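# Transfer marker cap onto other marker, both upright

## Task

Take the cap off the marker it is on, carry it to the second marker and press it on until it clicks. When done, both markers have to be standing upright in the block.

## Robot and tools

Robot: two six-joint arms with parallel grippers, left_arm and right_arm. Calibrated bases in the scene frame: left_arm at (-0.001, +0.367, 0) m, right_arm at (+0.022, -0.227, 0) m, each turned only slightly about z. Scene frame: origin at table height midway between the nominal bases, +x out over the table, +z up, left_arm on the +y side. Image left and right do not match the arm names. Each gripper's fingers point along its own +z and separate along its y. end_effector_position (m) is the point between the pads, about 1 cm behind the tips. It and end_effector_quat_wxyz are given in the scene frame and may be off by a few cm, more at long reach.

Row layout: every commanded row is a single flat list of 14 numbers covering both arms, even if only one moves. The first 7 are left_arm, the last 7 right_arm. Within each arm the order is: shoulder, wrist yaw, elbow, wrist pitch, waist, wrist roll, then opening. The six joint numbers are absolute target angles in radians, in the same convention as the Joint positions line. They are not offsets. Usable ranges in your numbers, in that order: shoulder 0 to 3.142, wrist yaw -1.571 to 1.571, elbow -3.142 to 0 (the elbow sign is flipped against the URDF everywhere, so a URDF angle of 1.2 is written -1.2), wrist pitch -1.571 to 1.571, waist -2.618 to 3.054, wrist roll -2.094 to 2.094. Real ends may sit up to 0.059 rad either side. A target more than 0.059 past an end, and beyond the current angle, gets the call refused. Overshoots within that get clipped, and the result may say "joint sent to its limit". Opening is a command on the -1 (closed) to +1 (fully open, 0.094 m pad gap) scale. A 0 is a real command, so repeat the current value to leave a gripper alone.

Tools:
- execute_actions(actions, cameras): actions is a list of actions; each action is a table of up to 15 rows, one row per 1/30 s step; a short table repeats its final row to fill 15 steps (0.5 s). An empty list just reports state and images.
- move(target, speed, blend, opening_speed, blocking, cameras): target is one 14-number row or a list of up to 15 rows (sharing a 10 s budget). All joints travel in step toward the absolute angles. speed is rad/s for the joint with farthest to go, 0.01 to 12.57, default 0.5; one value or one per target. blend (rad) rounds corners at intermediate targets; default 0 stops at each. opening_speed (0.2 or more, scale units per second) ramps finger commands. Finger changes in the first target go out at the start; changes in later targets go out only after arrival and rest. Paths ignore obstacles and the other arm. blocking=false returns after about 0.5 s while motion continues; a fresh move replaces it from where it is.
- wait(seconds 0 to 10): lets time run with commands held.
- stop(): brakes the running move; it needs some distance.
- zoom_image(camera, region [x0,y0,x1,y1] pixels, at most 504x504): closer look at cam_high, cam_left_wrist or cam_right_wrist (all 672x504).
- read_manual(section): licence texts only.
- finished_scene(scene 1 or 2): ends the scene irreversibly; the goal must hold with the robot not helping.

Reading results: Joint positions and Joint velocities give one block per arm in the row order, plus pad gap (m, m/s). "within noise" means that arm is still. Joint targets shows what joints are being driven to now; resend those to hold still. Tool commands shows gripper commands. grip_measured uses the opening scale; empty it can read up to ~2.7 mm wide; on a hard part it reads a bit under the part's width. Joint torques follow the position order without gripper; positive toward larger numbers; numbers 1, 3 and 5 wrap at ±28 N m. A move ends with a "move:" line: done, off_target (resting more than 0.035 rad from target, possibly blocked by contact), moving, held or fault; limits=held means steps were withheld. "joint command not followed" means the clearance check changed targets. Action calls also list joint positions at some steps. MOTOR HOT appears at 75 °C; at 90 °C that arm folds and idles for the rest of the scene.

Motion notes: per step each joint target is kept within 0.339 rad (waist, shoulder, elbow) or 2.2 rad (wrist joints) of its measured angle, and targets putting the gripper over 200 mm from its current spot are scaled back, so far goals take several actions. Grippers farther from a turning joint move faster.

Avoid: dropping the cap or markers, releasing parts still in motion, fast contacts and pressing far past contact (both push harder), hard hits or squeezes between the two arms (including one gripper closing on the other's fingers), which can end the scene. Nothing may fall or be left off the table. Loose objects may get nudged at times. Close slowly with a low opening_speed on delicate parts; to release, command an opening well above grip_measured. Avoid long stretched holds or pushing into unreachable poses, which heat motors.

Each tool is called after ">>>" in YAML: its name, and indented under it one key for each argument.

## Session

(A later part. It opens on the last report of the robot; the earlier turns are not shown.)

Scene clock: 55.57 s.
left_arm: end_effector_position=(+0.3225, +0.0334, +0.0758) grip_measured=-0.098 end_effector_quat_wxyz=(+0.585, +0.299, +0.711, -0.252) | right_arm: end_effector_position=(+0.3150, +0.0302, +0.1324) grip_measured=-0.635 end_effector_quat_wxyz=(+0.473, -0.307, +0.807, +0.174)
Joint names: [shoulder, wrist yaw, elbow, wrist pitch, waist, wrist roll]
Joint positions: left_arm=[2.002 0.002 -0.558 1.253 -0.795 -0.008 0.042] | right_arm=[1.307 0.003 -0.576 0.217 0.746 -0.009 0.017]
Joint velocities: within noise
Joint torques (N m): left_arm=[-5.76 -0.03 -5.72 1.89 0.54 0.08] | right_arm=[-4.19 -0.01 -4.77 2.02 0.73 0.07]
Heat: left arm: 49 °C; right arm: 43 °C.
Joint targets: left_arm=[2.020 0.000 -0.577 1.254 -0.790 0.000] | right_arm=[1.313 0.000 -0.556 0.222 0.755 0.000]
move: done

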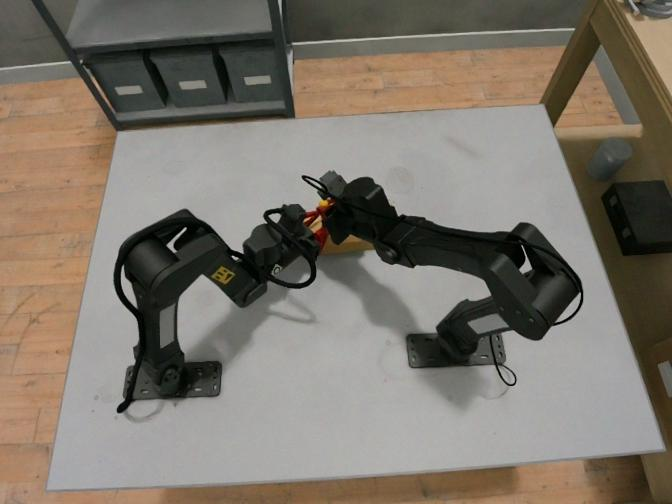

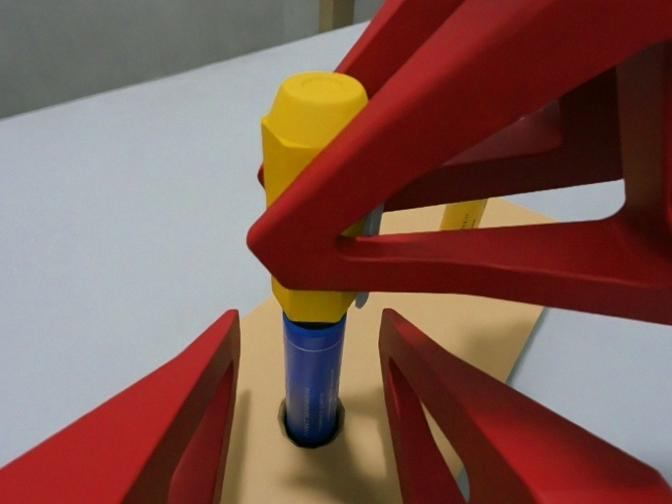

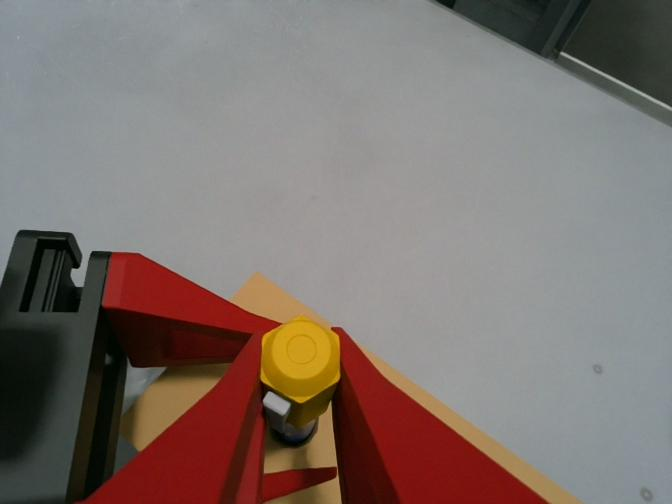

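>>> move:
  target: [2.0195, 0.0, -0.577, 1.254, -0.790, 0.0, -0.85, 1.313, 0.0, -0.556, 0.222, 0.7545, 0.0, -0.85]
  speed: 0.2
  opening_speed: 0.4

Scene clock: 57.90 s.
left_arm: end_effector_position=(+0.3225, +0.0334, +0.0758) grip_measured=-0.686 end_effector_quat_wxyz=(+0.585, +0.299, +0.711, -0.252) | right_arm: end_effector_position=(+0.3150, +0.0302, +0.1324) grip_measured=-0.635 end_effector_quat_wxyz=(+0.473, -0.307, +0.807, +0.174)
Joint names: [shoulder, wrist yaw, elbow, wrist pitch, waist, wrist roll]
Joint positions: left_arm=[2.002 0.002 -0.558 1.253 -0.795 -0.008 0.015] | right_arm=[1.307 0.003 -0.576 0.217 0.746 -0.009 0.017]
Joint velocities: within noise
Joint torques (N m): left_arm=[-5.75 -0.03 -5.76 1.89 0.46 0.07] | right_arm=[-4.18 -0.01 -4.78 2.02 0.75 0.07]
Heat: left arm: 49 °C; right arm: 43 °C.
Joint targets: left_arm=[2.020 0.000 -0.577 1.254 -0.790 0.000] | right_arm=[1.313 0.000 -0.556 0.222 0.755 0.000]
move: done

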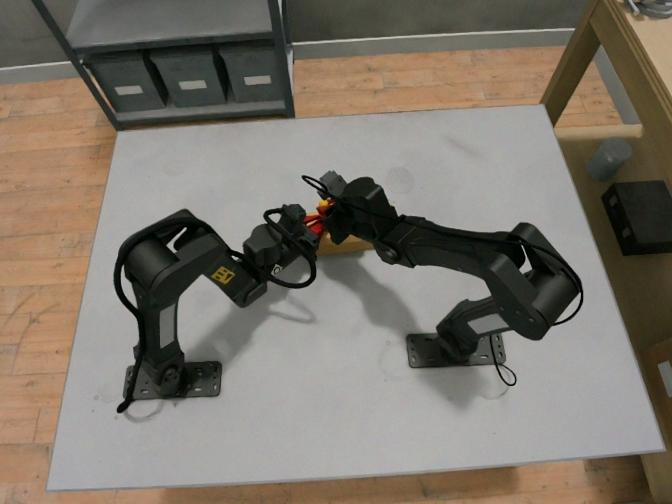

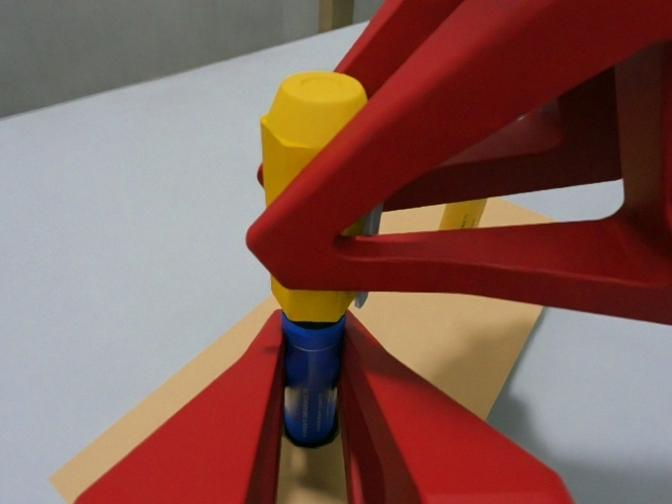

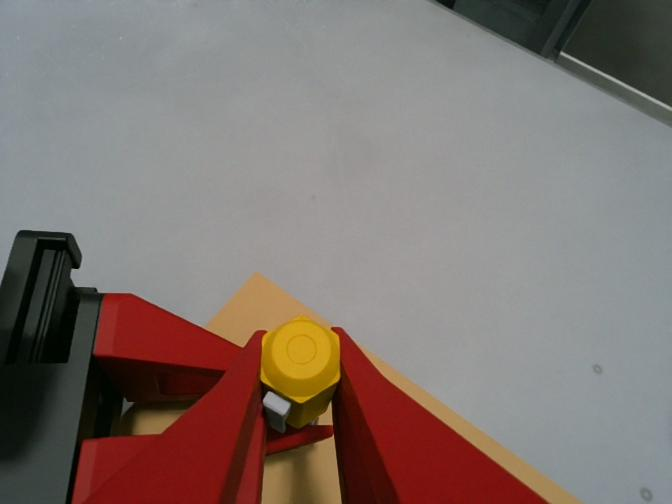

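>>> move:
  target: [2.0195, 0.0, -0.577, 1.254, -0.790, 0.0, -0.85, 1.255, 0.0, -0.653, 0.103, 0.7545, 0.0, -0.85]
  speed: 0.15

Scene clock: 60.03 s.
left_arm: end_effector_position=(+0.3216, +0.0318, +0.0783) grip_measured=-0.687 end_effector_quat_wxyz=(+0.588, +0.303, +0.706, -0.254) | right_arm: end_effector_position=(+0.3133, +0.0282, +0.1355) grip_measured=-0.636 end_effector_quat_wxyz=(+0.457, -0.310, +0.817, +0.167)
Joint names: [shoulder, wrist yaw, elbow, wrist pitch, waist, wrist roll]
Joint positions: left_arm=[2.002 0.011 -0.558 1.263 -0.795 -0.001 0.015] | right_arm=[1.292 0.005 -0.618 0.119 0.746 -0.009 0.017]
Joint velocities: within noise
Joint torques (N m): left_arm=[-5.67 -0.13 -5.75 1.82 0.44 -0.02] | right_arm=[-7.69 -0.03 -9.32 1.79 0.75 0.06]
Heat: left arm: 49 °C; right arm: 43 °C.
Joint targets: left_arm=[2.020 0.000 -0.577 1.254 -0.790 0.000] | right_arm=[1.255 0.000 -0.653 0.103 0.755 0.000]
move: off_target (right_arm); right_arm: the shoulder is farthest, 0.037 rad from its target

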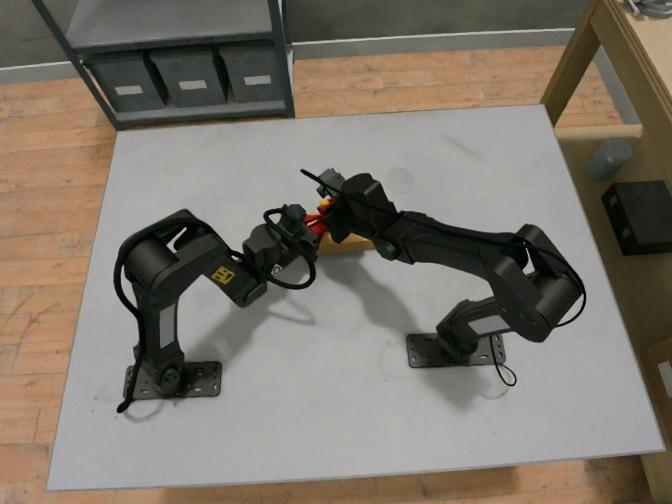

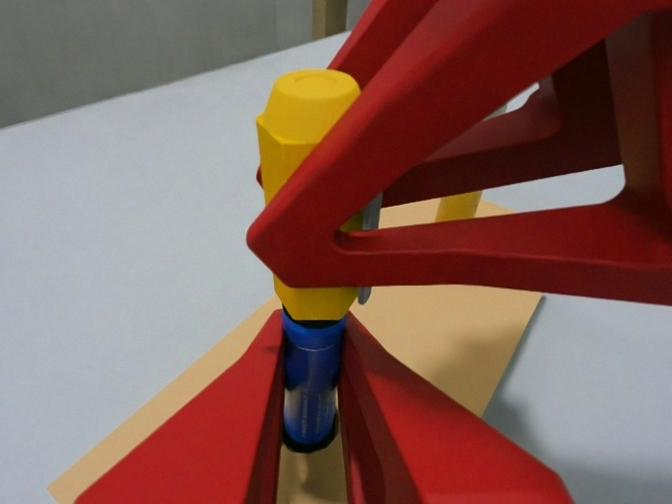

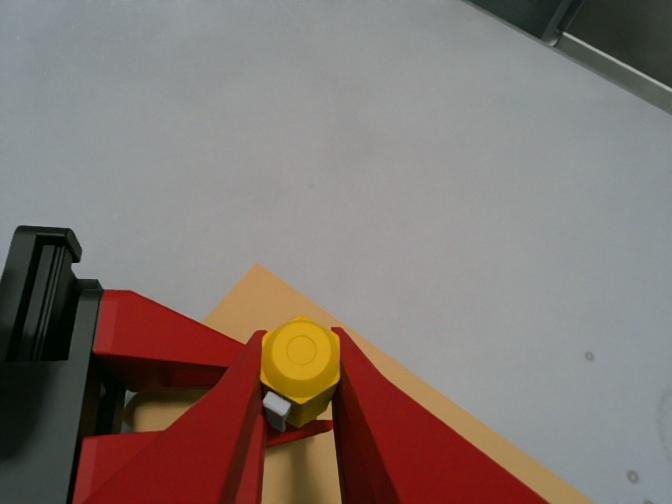

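>>> move:
  target: [2.0195, 0.0, -0.577, 1.254, -0.790, 0.0, -0.85, 1.232, 0.0, -0.700, 0.088, 0.7545, 0.0, -0.85]
  speed: 0.15

Scene clock: 62.77 s.
left_arm: end_effector_position=(+0.3226, +0.0300, +0.0855) grip_measured=-0.687 end_effector_quat_wxyz=(+0.597, +0.301, +0.697, -0.259) | right_arm: end_effector_position=(+0.3142, +0.0271, +0.1437) grip_measured=-0.636 end_effector_quat_wxyz=(+0.455, -0.309, +0.819, +0.163)
Joint names: [shoulder, wrist yaw, elbow, wrist pitch, waist, wrist roll]
Joint positions: left_arm=[2.002 0.014 -0.562 1.287 -0.795 0 0.015] | right_arm=[1.277 0.013 -0.651 0.063 0.746 -0.009 0.017]
Joint velocities: within noise
Joint torques (N m): left_arm=[-5.78 -0.16 -5.38 1.58 0.43 -0.01] | right_arm=[-8.4 -0.11 -10.63 2.18 0.73 0.07]
Heat: left arm: 49 °C; right arm: 43 °C.
Joint targets: left_arm=[2.020 0.000 -0.577 1.254 -0.790 0.000] | right_arm=[1.232 0.000 -0.700 0.088 0.755 0.000]
move: off_target (right_arm); right_arm: the elbow is farthest, 0.049 rad from its target

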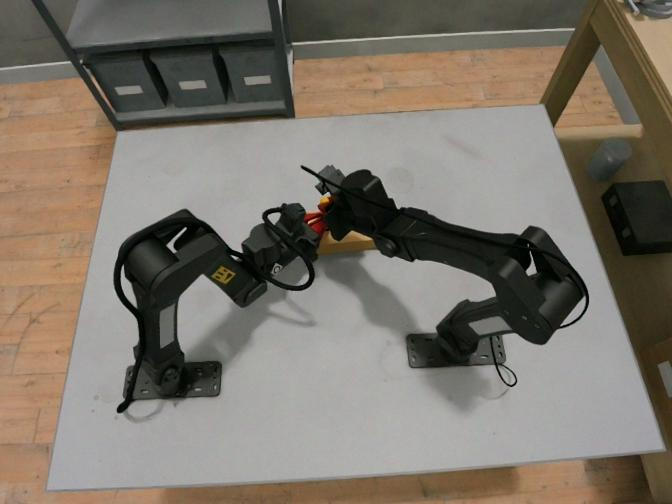

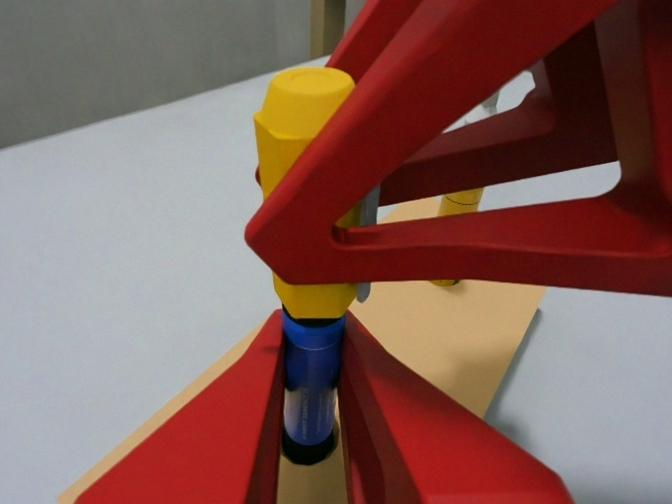

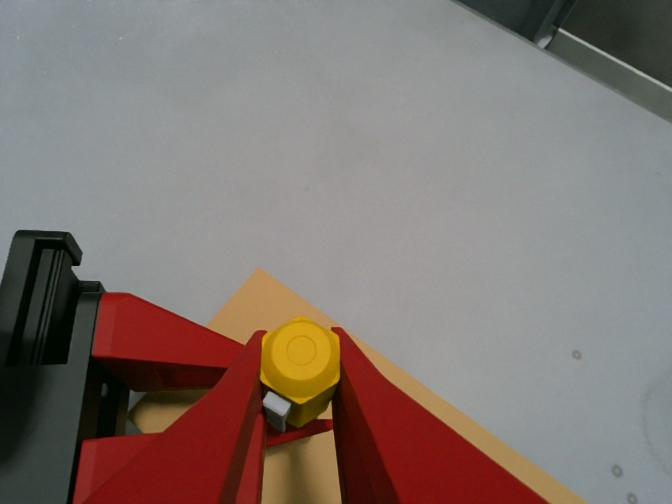

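>>> move:
  target: [2.0195, 0.0, -0.577, 0.95, -0.790, 0.0, -0.88, 1.232, 0.0, -0.700, 0.12, 0.7545, 0.0, -0.88]
  speed: 0.3

Scene clock: 65.97 s.
left_arm: end_effector_position=(+0.3232, +0.0257, +0.0777) grip_measured=-0.687 end_effector_quat_wxyz=(+0.575, +0.312, +0.712, -0.255) | right_arm: end_effector_position=(+0.3155, +0.0225, +0.1406) grip_measured=-0.636 end_effector_quat_wxyz=(+0.452, -0.304, +0.825, +0.150)
Joint names: [shoulder, wrist yaw, elbow, wrist pitch, waist, wrist roll]
Joint positions: left_arm=[1.986 0.027 -0.588 1.188 -0.795 0.002 0.015] | right_arm=[1.277 0.037 -0.652 0.047 0.746 -0.008 0.017]
Joint velocities: within noise
Joint torques (N m): left_arm=[-4.64 -0.32 -3.15 -0.35 0.53 -0.03] | right_arm=[-8.4 -0.32 -10.62 2.67 0.73 0.05]
Heat: left arm: 48 °C; right arm: 44 °C.
Joint targets: left_arm=[2.019 0.000 -0.577 0.950 -0.790 0.000] | right_arm=[1.232 0.000 -0.700 0.120 0.755 0.000]
move: off_target (left_arm, right_arm); left_arm: the wrist pitch is farthest, 0.238 rad from its target; right_arm: the wrist pitch is farthest, 0.073 rad from its target

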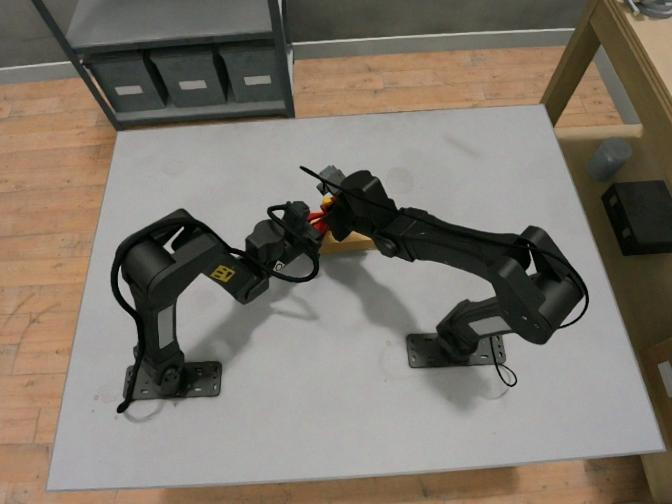

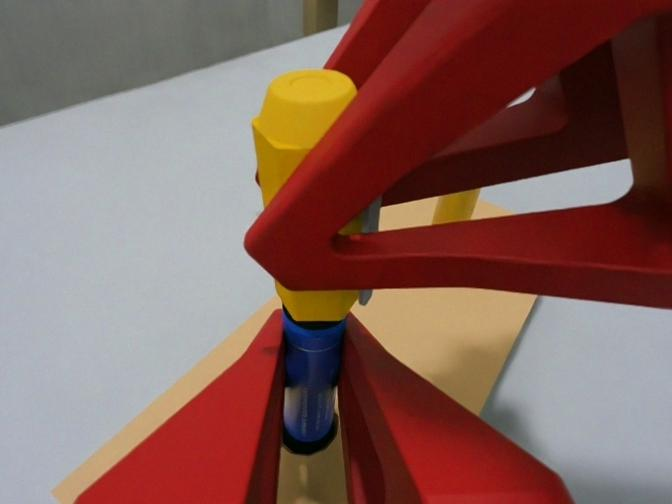

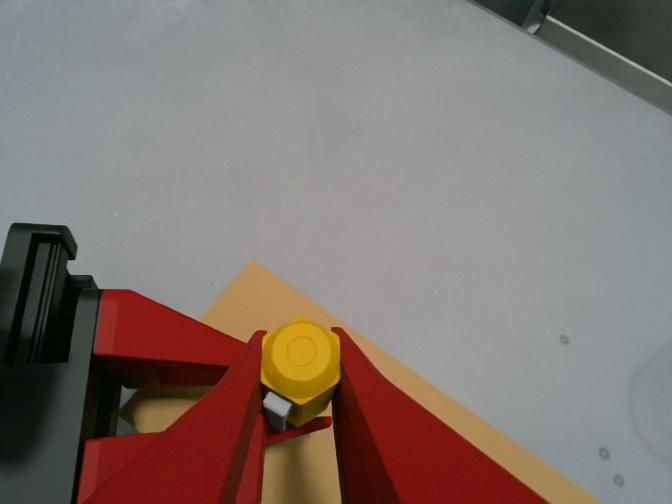

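>>> zoom_image:
  camera: "cam_left_wrist"
  region: [210, 280, 410, 470]

>>> zoom_image:
  camera: "cam_left_wrist"
  region: [225, 50, 405, 230]

>>> zoom_image:
  camera: "cam_high"
  region: [270, 150, 420, 270]

Scaled by 2.520.

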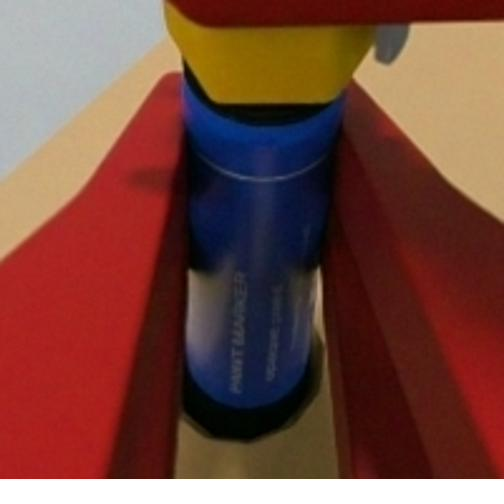

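Scaled by 2.800.

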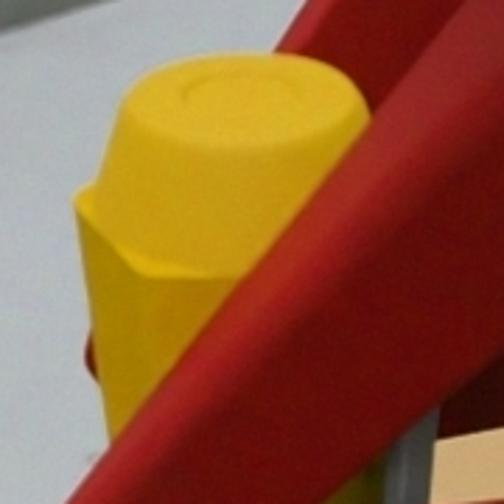

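Scaled by 3.360.

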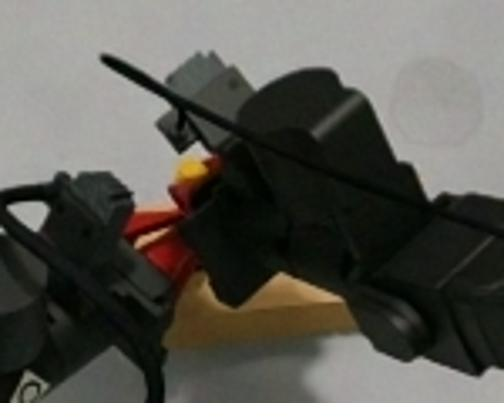

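>>> move:
  target: [2.0195, 0.0, -0.577, 0.90, -0.790, 0.0, -0.88, 1.220, 0.0, -0.725, 0.26, 0.7545, 0.0, -0.88]
  speed: 0.15

Scene clock: 71.80 s.
left_arm: end_effector_position=(+0.3237, +0.0253, +0.0772) grip_measured=-0.687 end_effector_quat_wxyz=(+0.572, +0.313, +0.714, -0.254) | right_arm: end_effector_position=(+0.3169, +0.0227, +0.1426) grip_measured=-0.636 end_effector_quat_wxyz=(+0.456, -0.302, +0.823, +0.150)
Joint names: [shoulder, wrist yaw, elbow, wrist pitch, waist, wrist roll]
Joint positions: left_arm=[1.98 0.027 -0.593 1.168 -0.795 0.002 0.015] | right_arm=[1.277 0.042 -0.652 0.057 0.746 -0.007 0.017]
Joint velocities: within noise
Joint torques (N m): left_arm=[-4.22 -0.31 -2.81 -0.63 0.54 -0.05] | right_arm=[-9.42 -0.36 -12.75 4.03 0.73 0.05]
Heat: left arm: 47 °C; right arm: 46 °C.
Joint targets: left_arm=[2.019 0.000 -0.577 0.900 -0.790 0.000] | right_arm=[1.220 0.000 -0.725 0.260 0.755 0.000]
move: off_target (left_arm, right_arm); left_arm: the wrist pitch is farthest, 0.268 rad from its target; right_arm: the wrist pitch is farthest, 0.203 rad from its target

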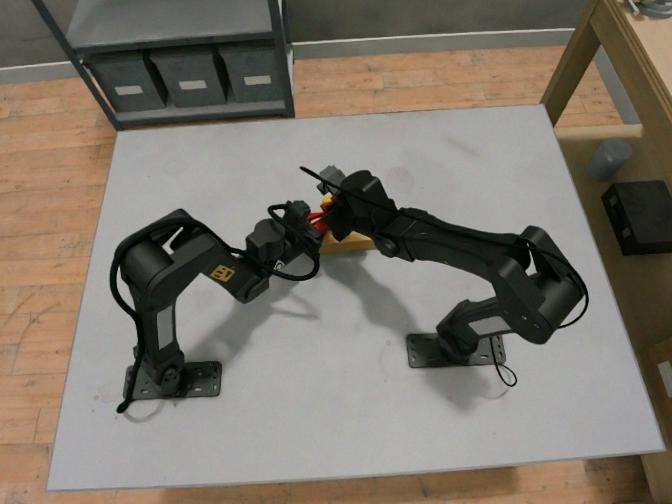

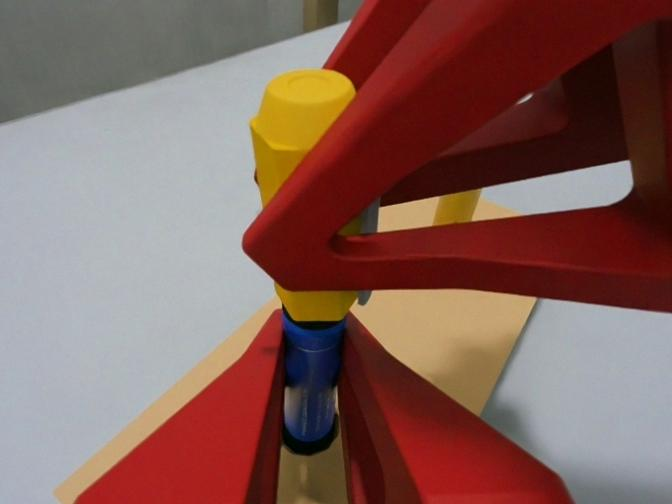

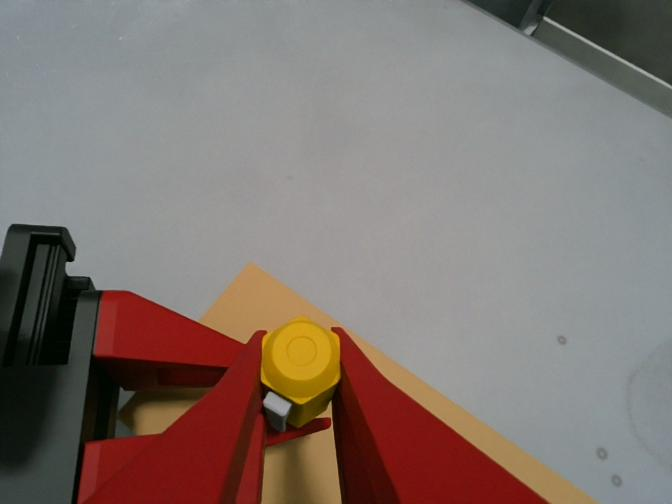

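>>> zoom_image:
  camera: "cam_left_wrist"
  region: [210, 280, 410, 470]

>>> zoom_image:
  camera: "cam_right_wrist"
  region: [220, 290, 380, 480]

Scaled by 2.520.

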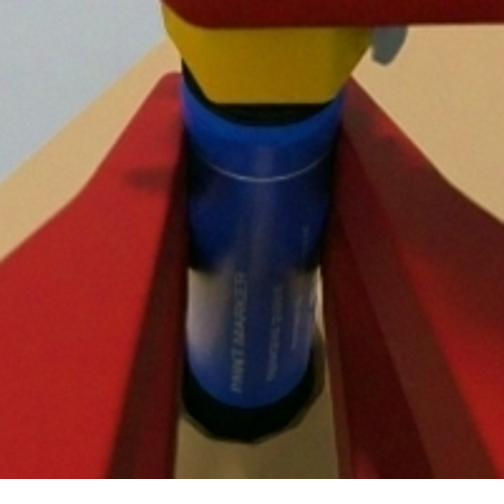

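Scaled by 2.653.

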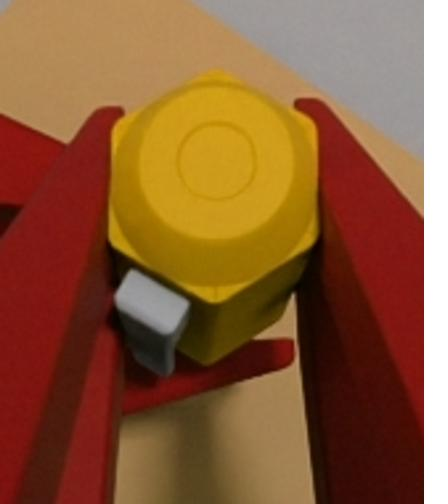

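>>> move:
  target: [2.0195, 0.0, -0.577, 0.76, -0.790, 0.0, -0.92, 1.201, 0.0, -0.750, 0.37, 0.7545, 0.0, -0.92]
  speed: 0.15

Scene clock: 74.07 s.
left_arm: end_effector_position=(+0.3258, +0.0254, +0.0702) grip_measured=-0.687 end_effector_quat_wxyz=(+0.553, +0.311, +0.733, -0.246) | right_arm: end_effector_position=(+0.3373, +0.0490, +0.2657) grip_measured=-0.636 end_effector_quat_wxyz=(+0.616, -0.266, +0.707, +0.226)
Joint names: [shoulder, wrist yaw, elbow, wrist pitch, waist, wrist roll]
Joint positions: left_arm=[1.964 0.015 -0.614 1.08 -0.796 -0.013 0.015] | right_arm=[1.222 0.008 -0.716 0.365 0.747 -0.007 0.017]
Joint velocities: within noise
Joint torques (N m): left_arm=[-3.1 -0.18 -1.1 -1.17 0.65 0.13] | right_arm=[-6.16 -0.05 -9.72 2.17 0.65 0.05]
Heat: left arm: 47 °C; right arm: 46 °C.
Joint targets: left_arm=[2.019 0.000 -0.577 0.760 -0.790 0.000] | right_arm=[1.201 0.000 -0.750 0.370 0.754 0.000]
move: off_target (left_arm); left_arm: the wrist pitch is farthest, 0.320 rad from its target

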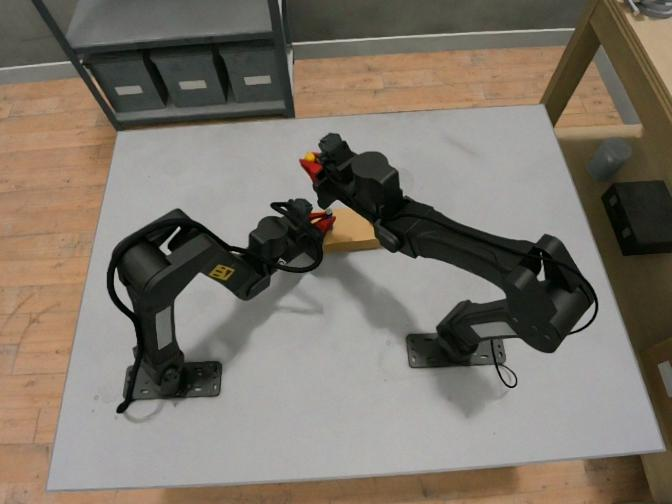

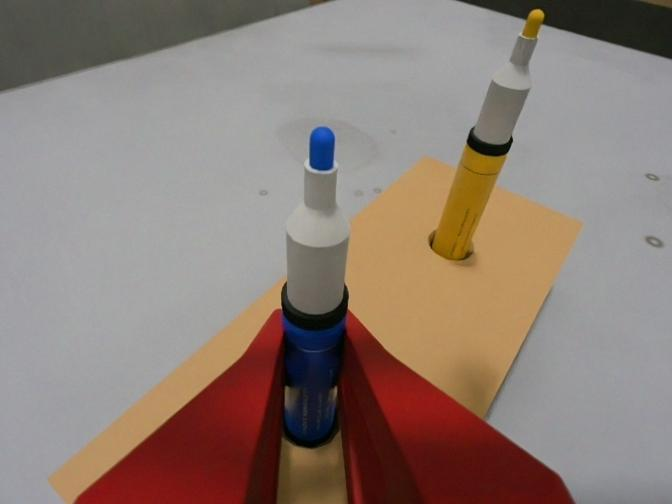

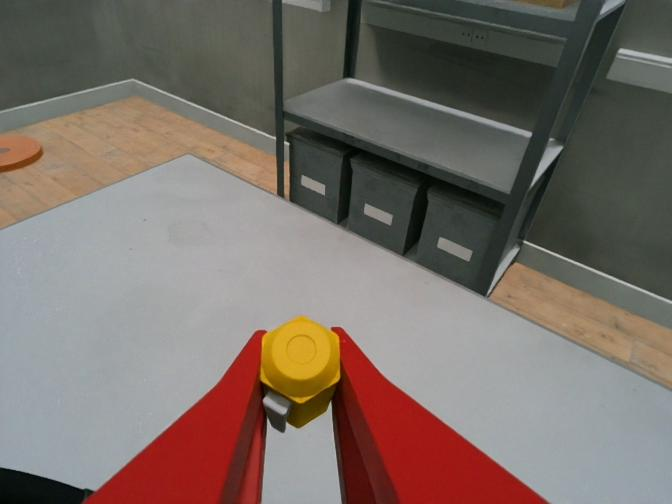

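>>> move:
  target: [1.966, 0.013, -0.612, 1.085, -0.796, -0.011, -0.92, 0.957, 0.0, -0.631, -0.213, 0.471, 0.0, -0.92]
  speed: 0.5

Scene clock: 78.43 s.
left_arm: end_effector_position=(+0.3267, +0.0245, +0.0754) grip_measured=-0.687 end_effector_quat_wxyz=(+0.561, +0.308, +0.727, -0.249) | right_arm: end_effector_position=(+0.3266, -0.0796, +0.1933) grip_measured=-0.636 end_effector_quat_wxyz=(+0.490, -0.195, +0.843, +0.108)
Joint names: [shoulder, wrist yaw, elbow, wrist pitch, waist, wrist roll]
Joint positions: left_arm=[1.964 0.015 -0.614 1.101 -0.796 -0.013 0.015] | right_arm=[0.973 0.005 -0.653 -0.2 0.478 -0.007 0.017]
Joint velocities: within noise
Joint torques (N m): left_arm=[-7.08 -0.06 -4.25 1.73 0.17 0.01] | right_arm=[-3.56 -0.03 -5.16 1.85 -0.68 0.05]
Heat: left arm: 47 °C; right arm: 46 °C.
Joint targets: left_arm=[1.966 0.013 -0.612 1.085 -0.796 -0.011] | right_arm=[0.957 0.000 -0.631 -0.213 0.471 0.000]
move: done

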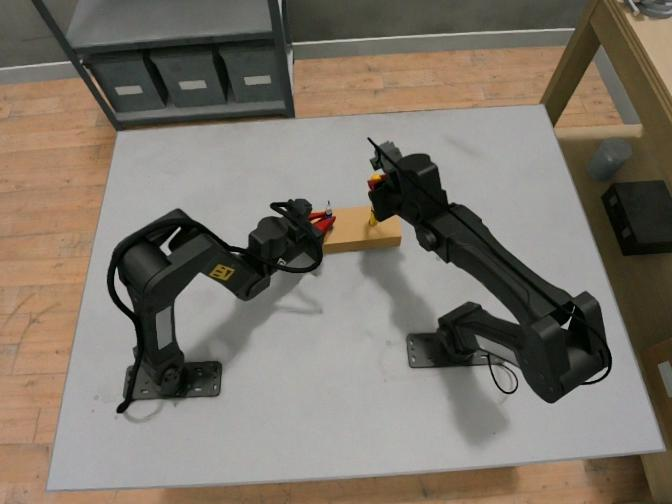

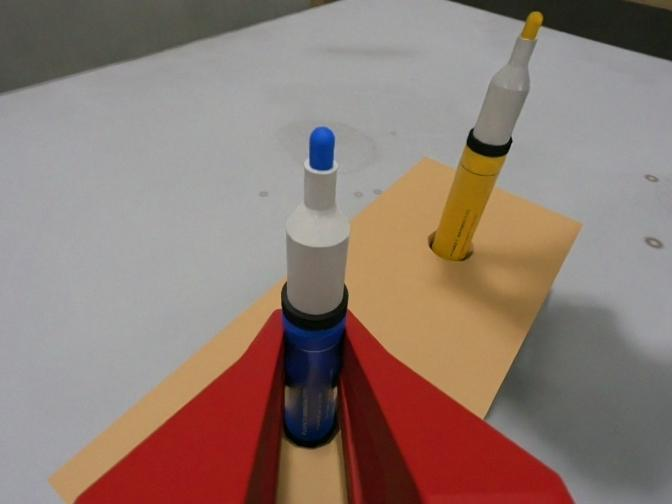

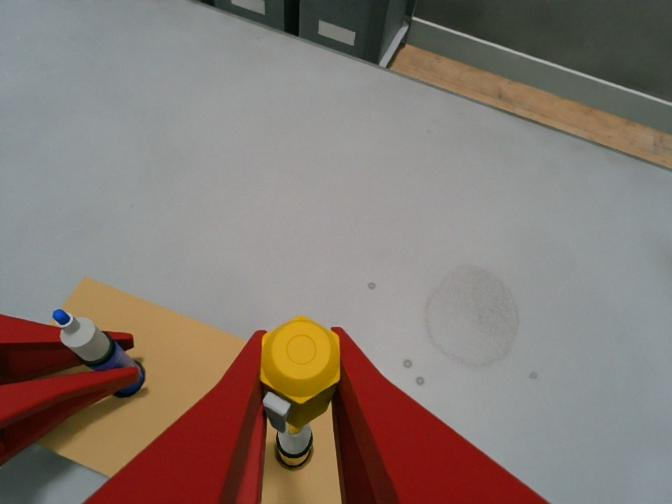

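>>> zoom_image:
  camera: "cam_left_wrist"
  region: [210, 280, 410, 470]

>>> zoom_image:
  camera: "cam_right_wrist"
  region: [230, 300, 370, 480]

>>> zoom_image:
  camera: "cam_right_wrist"
  region: [30, 290, 190, 430]

>>> zoom_image:
  camera: "cam_high"
  region: [310, 160, 430, 260]

Scaled by 2.520.

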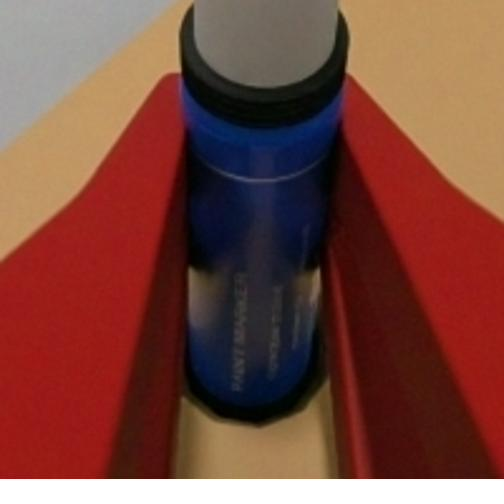

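Scaled by 2.800.

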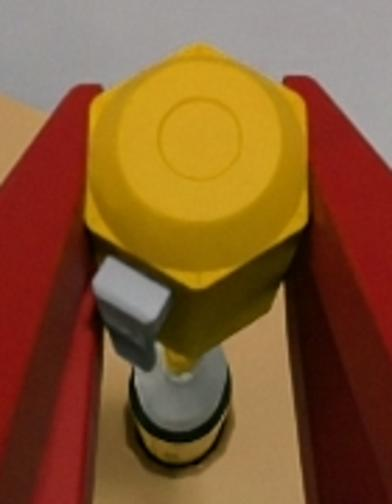

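Scaled by 3.150.

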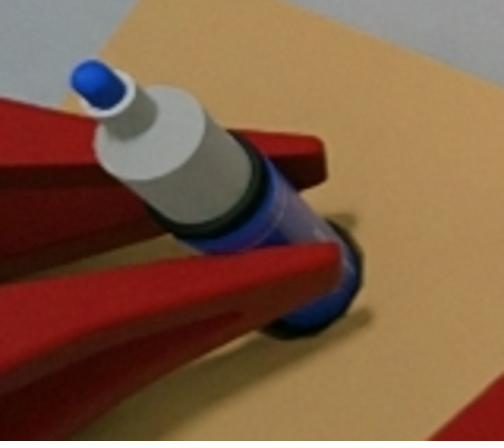

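Scaled by 4.200.

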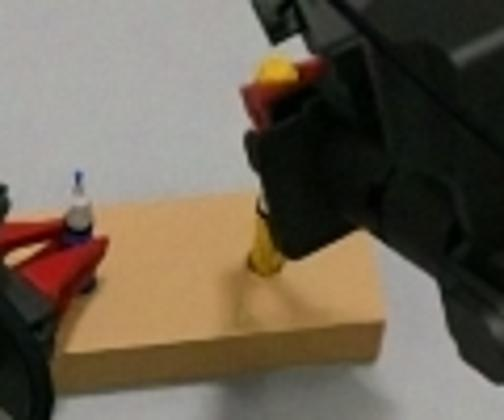

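>>> move:
  target:
    - [1.966, 0.013, -0.612, 1.072, -0.796, -0.011, 0.0, 0.957, 0.0, -0.631, -0.213, 0.471, 0.0, -0.92]
    - [1.584, 0.0, -0.18, 1.515, -0.80, 0.0, 0.0, 0.957, 0.0, -0.631, -0.213, 0.471, 0.0, -0.92]
  speed: [0.3, 0.7]
  opening_speed: 0.8

Scene clock: 82.63 s.
left_arm: end_effector_position=(+0.2590, +0.0979, +0.1538) grip_measured=-0.002 end_effector_quat_wxyz=(+0.654, +0.273, +0.646, -0.282) | right_arm: end_effector_position=(+0.3265, -0.0796, +0.1931) grip_measured=-0.636 end_effector_quat_wxyz=(+0.489, -0.195, +0.843, +0.108)
Joint names: [shoulder, wrist yaw, elbow, wrist pitch, waist, wrist roll]
Joint positions: left_arm=[1.602 0.003 -0.188 1.43 -0.796 -0.007 0.047] | right_arm=[0.973 0.005 -0.653 -0.201 0.478 -0.007 0.017]
Joint velocities: within noise
Joint torques (N m): left_arm=[-5.46 -0.04 -3.37 2.67 -0.21 0.06] | right_arm=[-3.56 -0.03 -5.15 1.84 -0.68 0.05]
Heat: left arm: 47 °C; right arm: 45 °C.
Joint targets: left_arm=[1.584 0.000 -0.180 1.515 -0.800 0.000] | right_arm=[0.957 0.000 -0.631 -0.213 0.471 0.000]
move: off_target (left_arm); left_arm: the wrist pitch is farthest, 0.085 rad from its target

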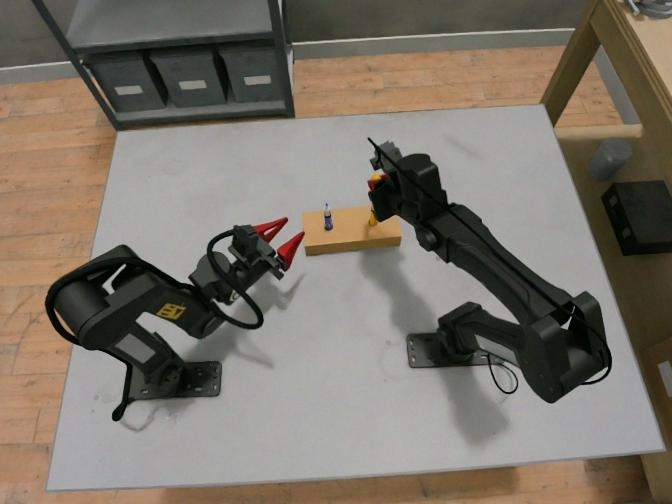

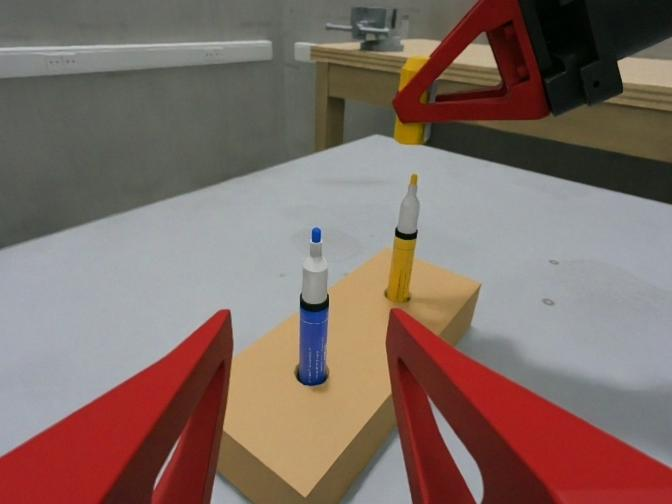

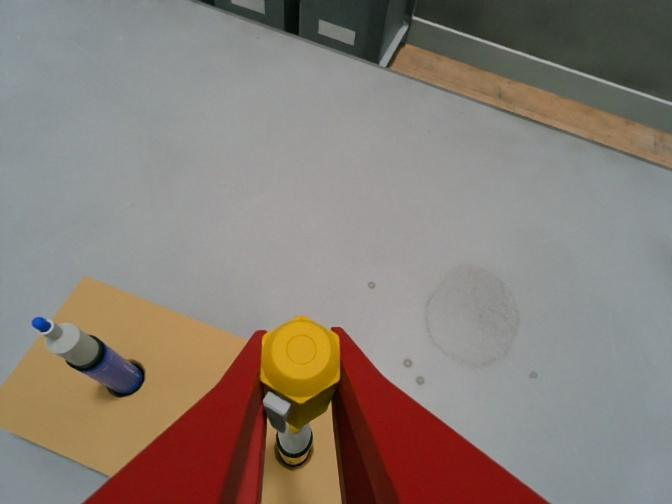

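>>> zoom_image:
  camera: "cam_left_wrist"
  region: [330, 40, 500, 320]

>>> zoom_image:
  camera: "cam_left_wrist"
  region: [380, 50, 450, 190]

>>> zoom_image:
  camera: "cam_left_wrist"
  region: [365, 160, 455, 320]

Scaled by 1.800.

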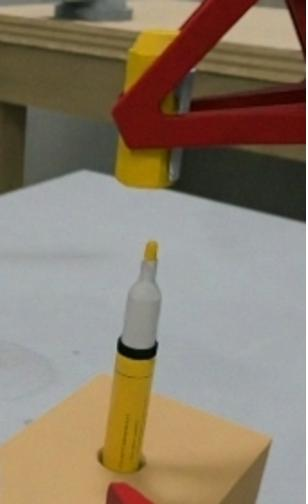

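Scaled by 3.600.

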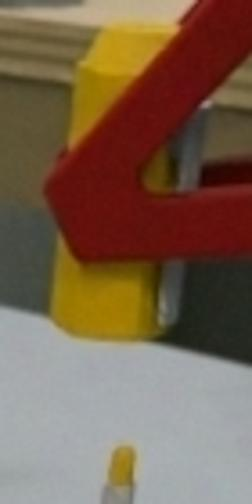

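Scaled by 3.150.

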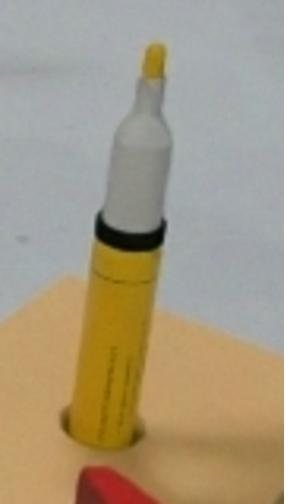

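>>> move:
  target: [1.584, 0.0, -0.18, 1.515, -0.80, 0.0, 0.0, 0.9155, 0.0, -0.541, -0.114, 0.471, 0.0, -0.92]
  speed: 0.3

Scene clock: 85.00 s.
left_arm: end_effector_position=(+0.2590, +0.0980, +0.1538) grip_measured=-0.002 end_effector_quat_wxyz=(+0.655, +0.273, +0.646, -0.282) | right_arm: end_effector_position=(+0.3209, -0.0823, +0.1812) grip_measured=-0.636 end_effector_quat_wxyz=(+0.503, -0.193, +0.835, +0.111)
Joint names: [shoulder, wrist yaw, elbow, wrist pitch, waist, wrist roll]
Joint positions: left_arm=[1.602 0.003 -0.188 1.43 -0.796 -0.007 0.047] | right_arm=[0.933 0.005 -0.563 -0.119 0.478 -0.007 0.017]
Joint velocities: within noise
Joint torques (N m): left_arm=[-5.46 -0.04 -3.4 2.7 -0.23 0.08] | right_arm=[-3.34 -0.03 -5.18 2.03 -0.68 0.05]
Heat: left arm: 48 °C; right arm: 45 °C.
Joint targets: left_arm=[1.584 0.000 -0.180 1.515 -0.800 0.000] | right_arm=[0.915 0.000 -0.541 -0.114 0.471 0.000]
move: off_target (left_arm); left_arm: the wrist pitch is farthest, 0.085 rad from its target

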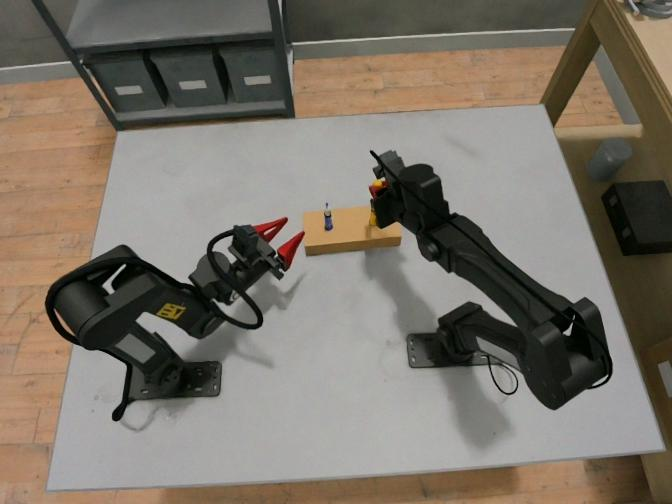

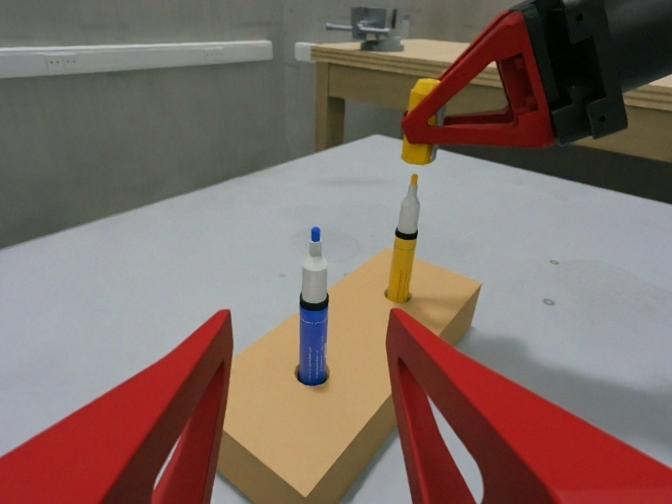

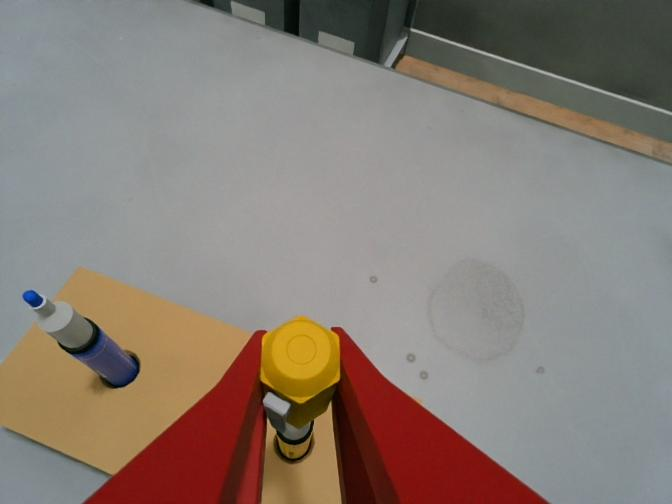

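>>> zoom_image:
  camera: "cam_left_wrist"
  region: [370, 70, 460, 190]

>>> zoom_image:
  camera: "cam_left_wrist"
  region: [330, 60, 500, 320]

>>> zoom_image:
  camera: "cam_right_wrist"
  region: [230, 300, 370, 480]

Scaled by 4.200.

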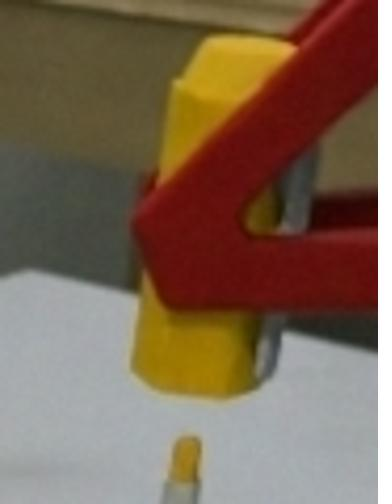

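Scaled by 1.938.

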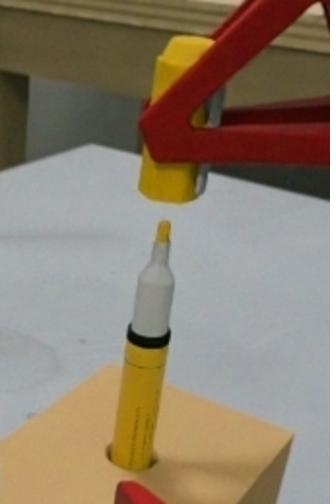

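Scaled by 2.800.

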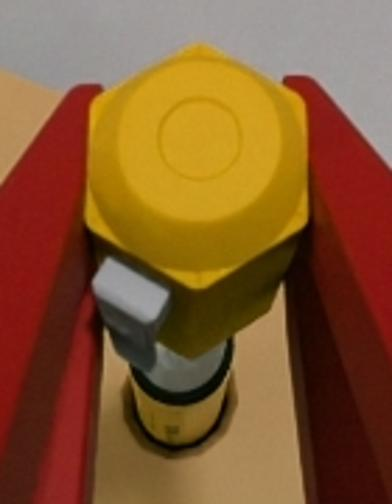

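>>> move:
  target:
    - [1.584, 0.0, -0.18, 1.515, -0.80, 0.0, 0.0, 0.950, 0.0, -0.481, -0.040, 0.471, 0.0, -0.92]
    - [1.584, 0.0, -0.18, 1.515, -0.80, 0.0, 0.0, 0.971, 0.0, -0.427, 0.035, 0.471, 0.0, -0.92]
  speed: 0.25
  blend: [0.03, 0]

Scene clock: 87.87 s.
left_arm: end_effector_position=(+0.2591, +0.0980, +0.1538) grip_measured=-0.002 end_effector_quat_wxyz=(+0.655, +0.273, +0.646, -0.282) | right_arm: end_effector_position=(+0.3207, -0.0824, +0.1491) grip_measured=-0.636 end_effector_quat_wxyz=(+0.502, -0.193, +0.836, +0.111)
Joint names: [shoulder, wrist yaw, elbow, wrist pitch, waist, wrist roll]
Joint positions: left_arm=[1.602 0.002 -0.188 1.43 -0.796 -0.006 0.047] | right_arm=[0.969 0.005 -0.448 0.029 0.478 -0.007 0.017]
Joint velocities: within noise
Joint torques (N m): left_arm=[-5.44 -0.04 -3.34 2.69 -0.13 0.07] | right_arm=[-1.81 -0.04 -5.11 2.05 -0.69 0.05]
Heat: left arm: 49 °C; right arm: 45 °C.
Joint targets: left_arm=[1.584 0.000 -0.180 1.515 -0.800 0.000] | right_arm=[0.971 0.000 -0.427 0.035 0.471 0.000]
move: off_target (left_arm); left_arm: the wrist pitch is farthest, 0.085 rad from its target

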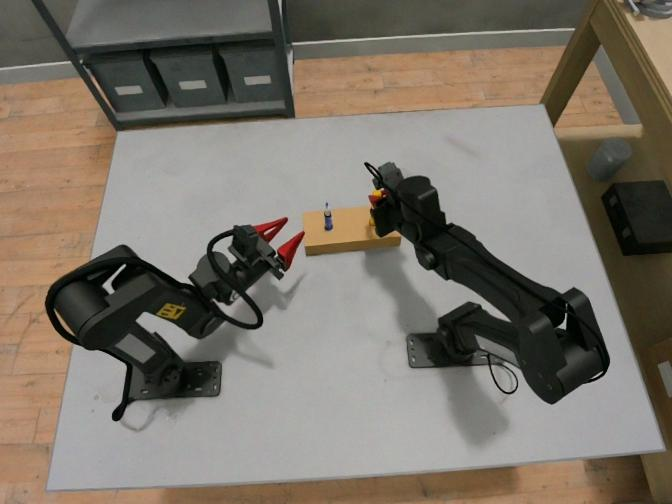

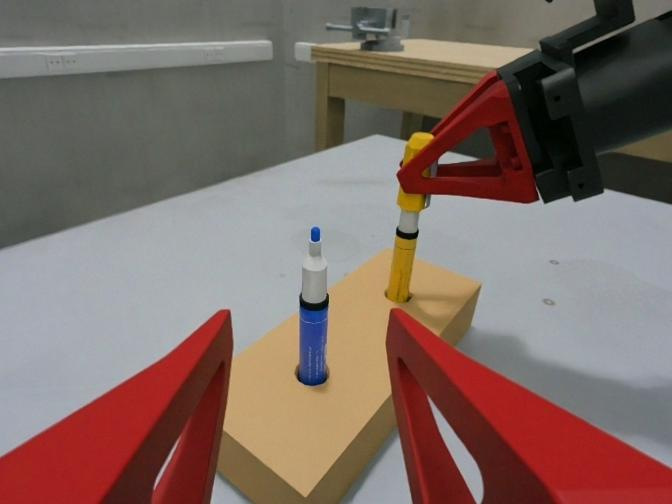

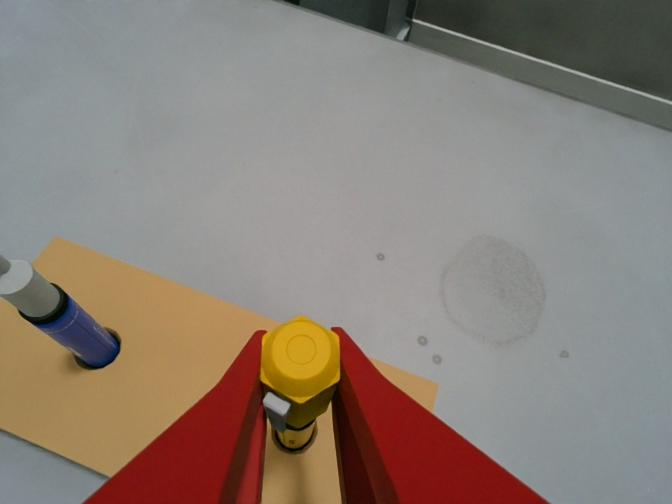

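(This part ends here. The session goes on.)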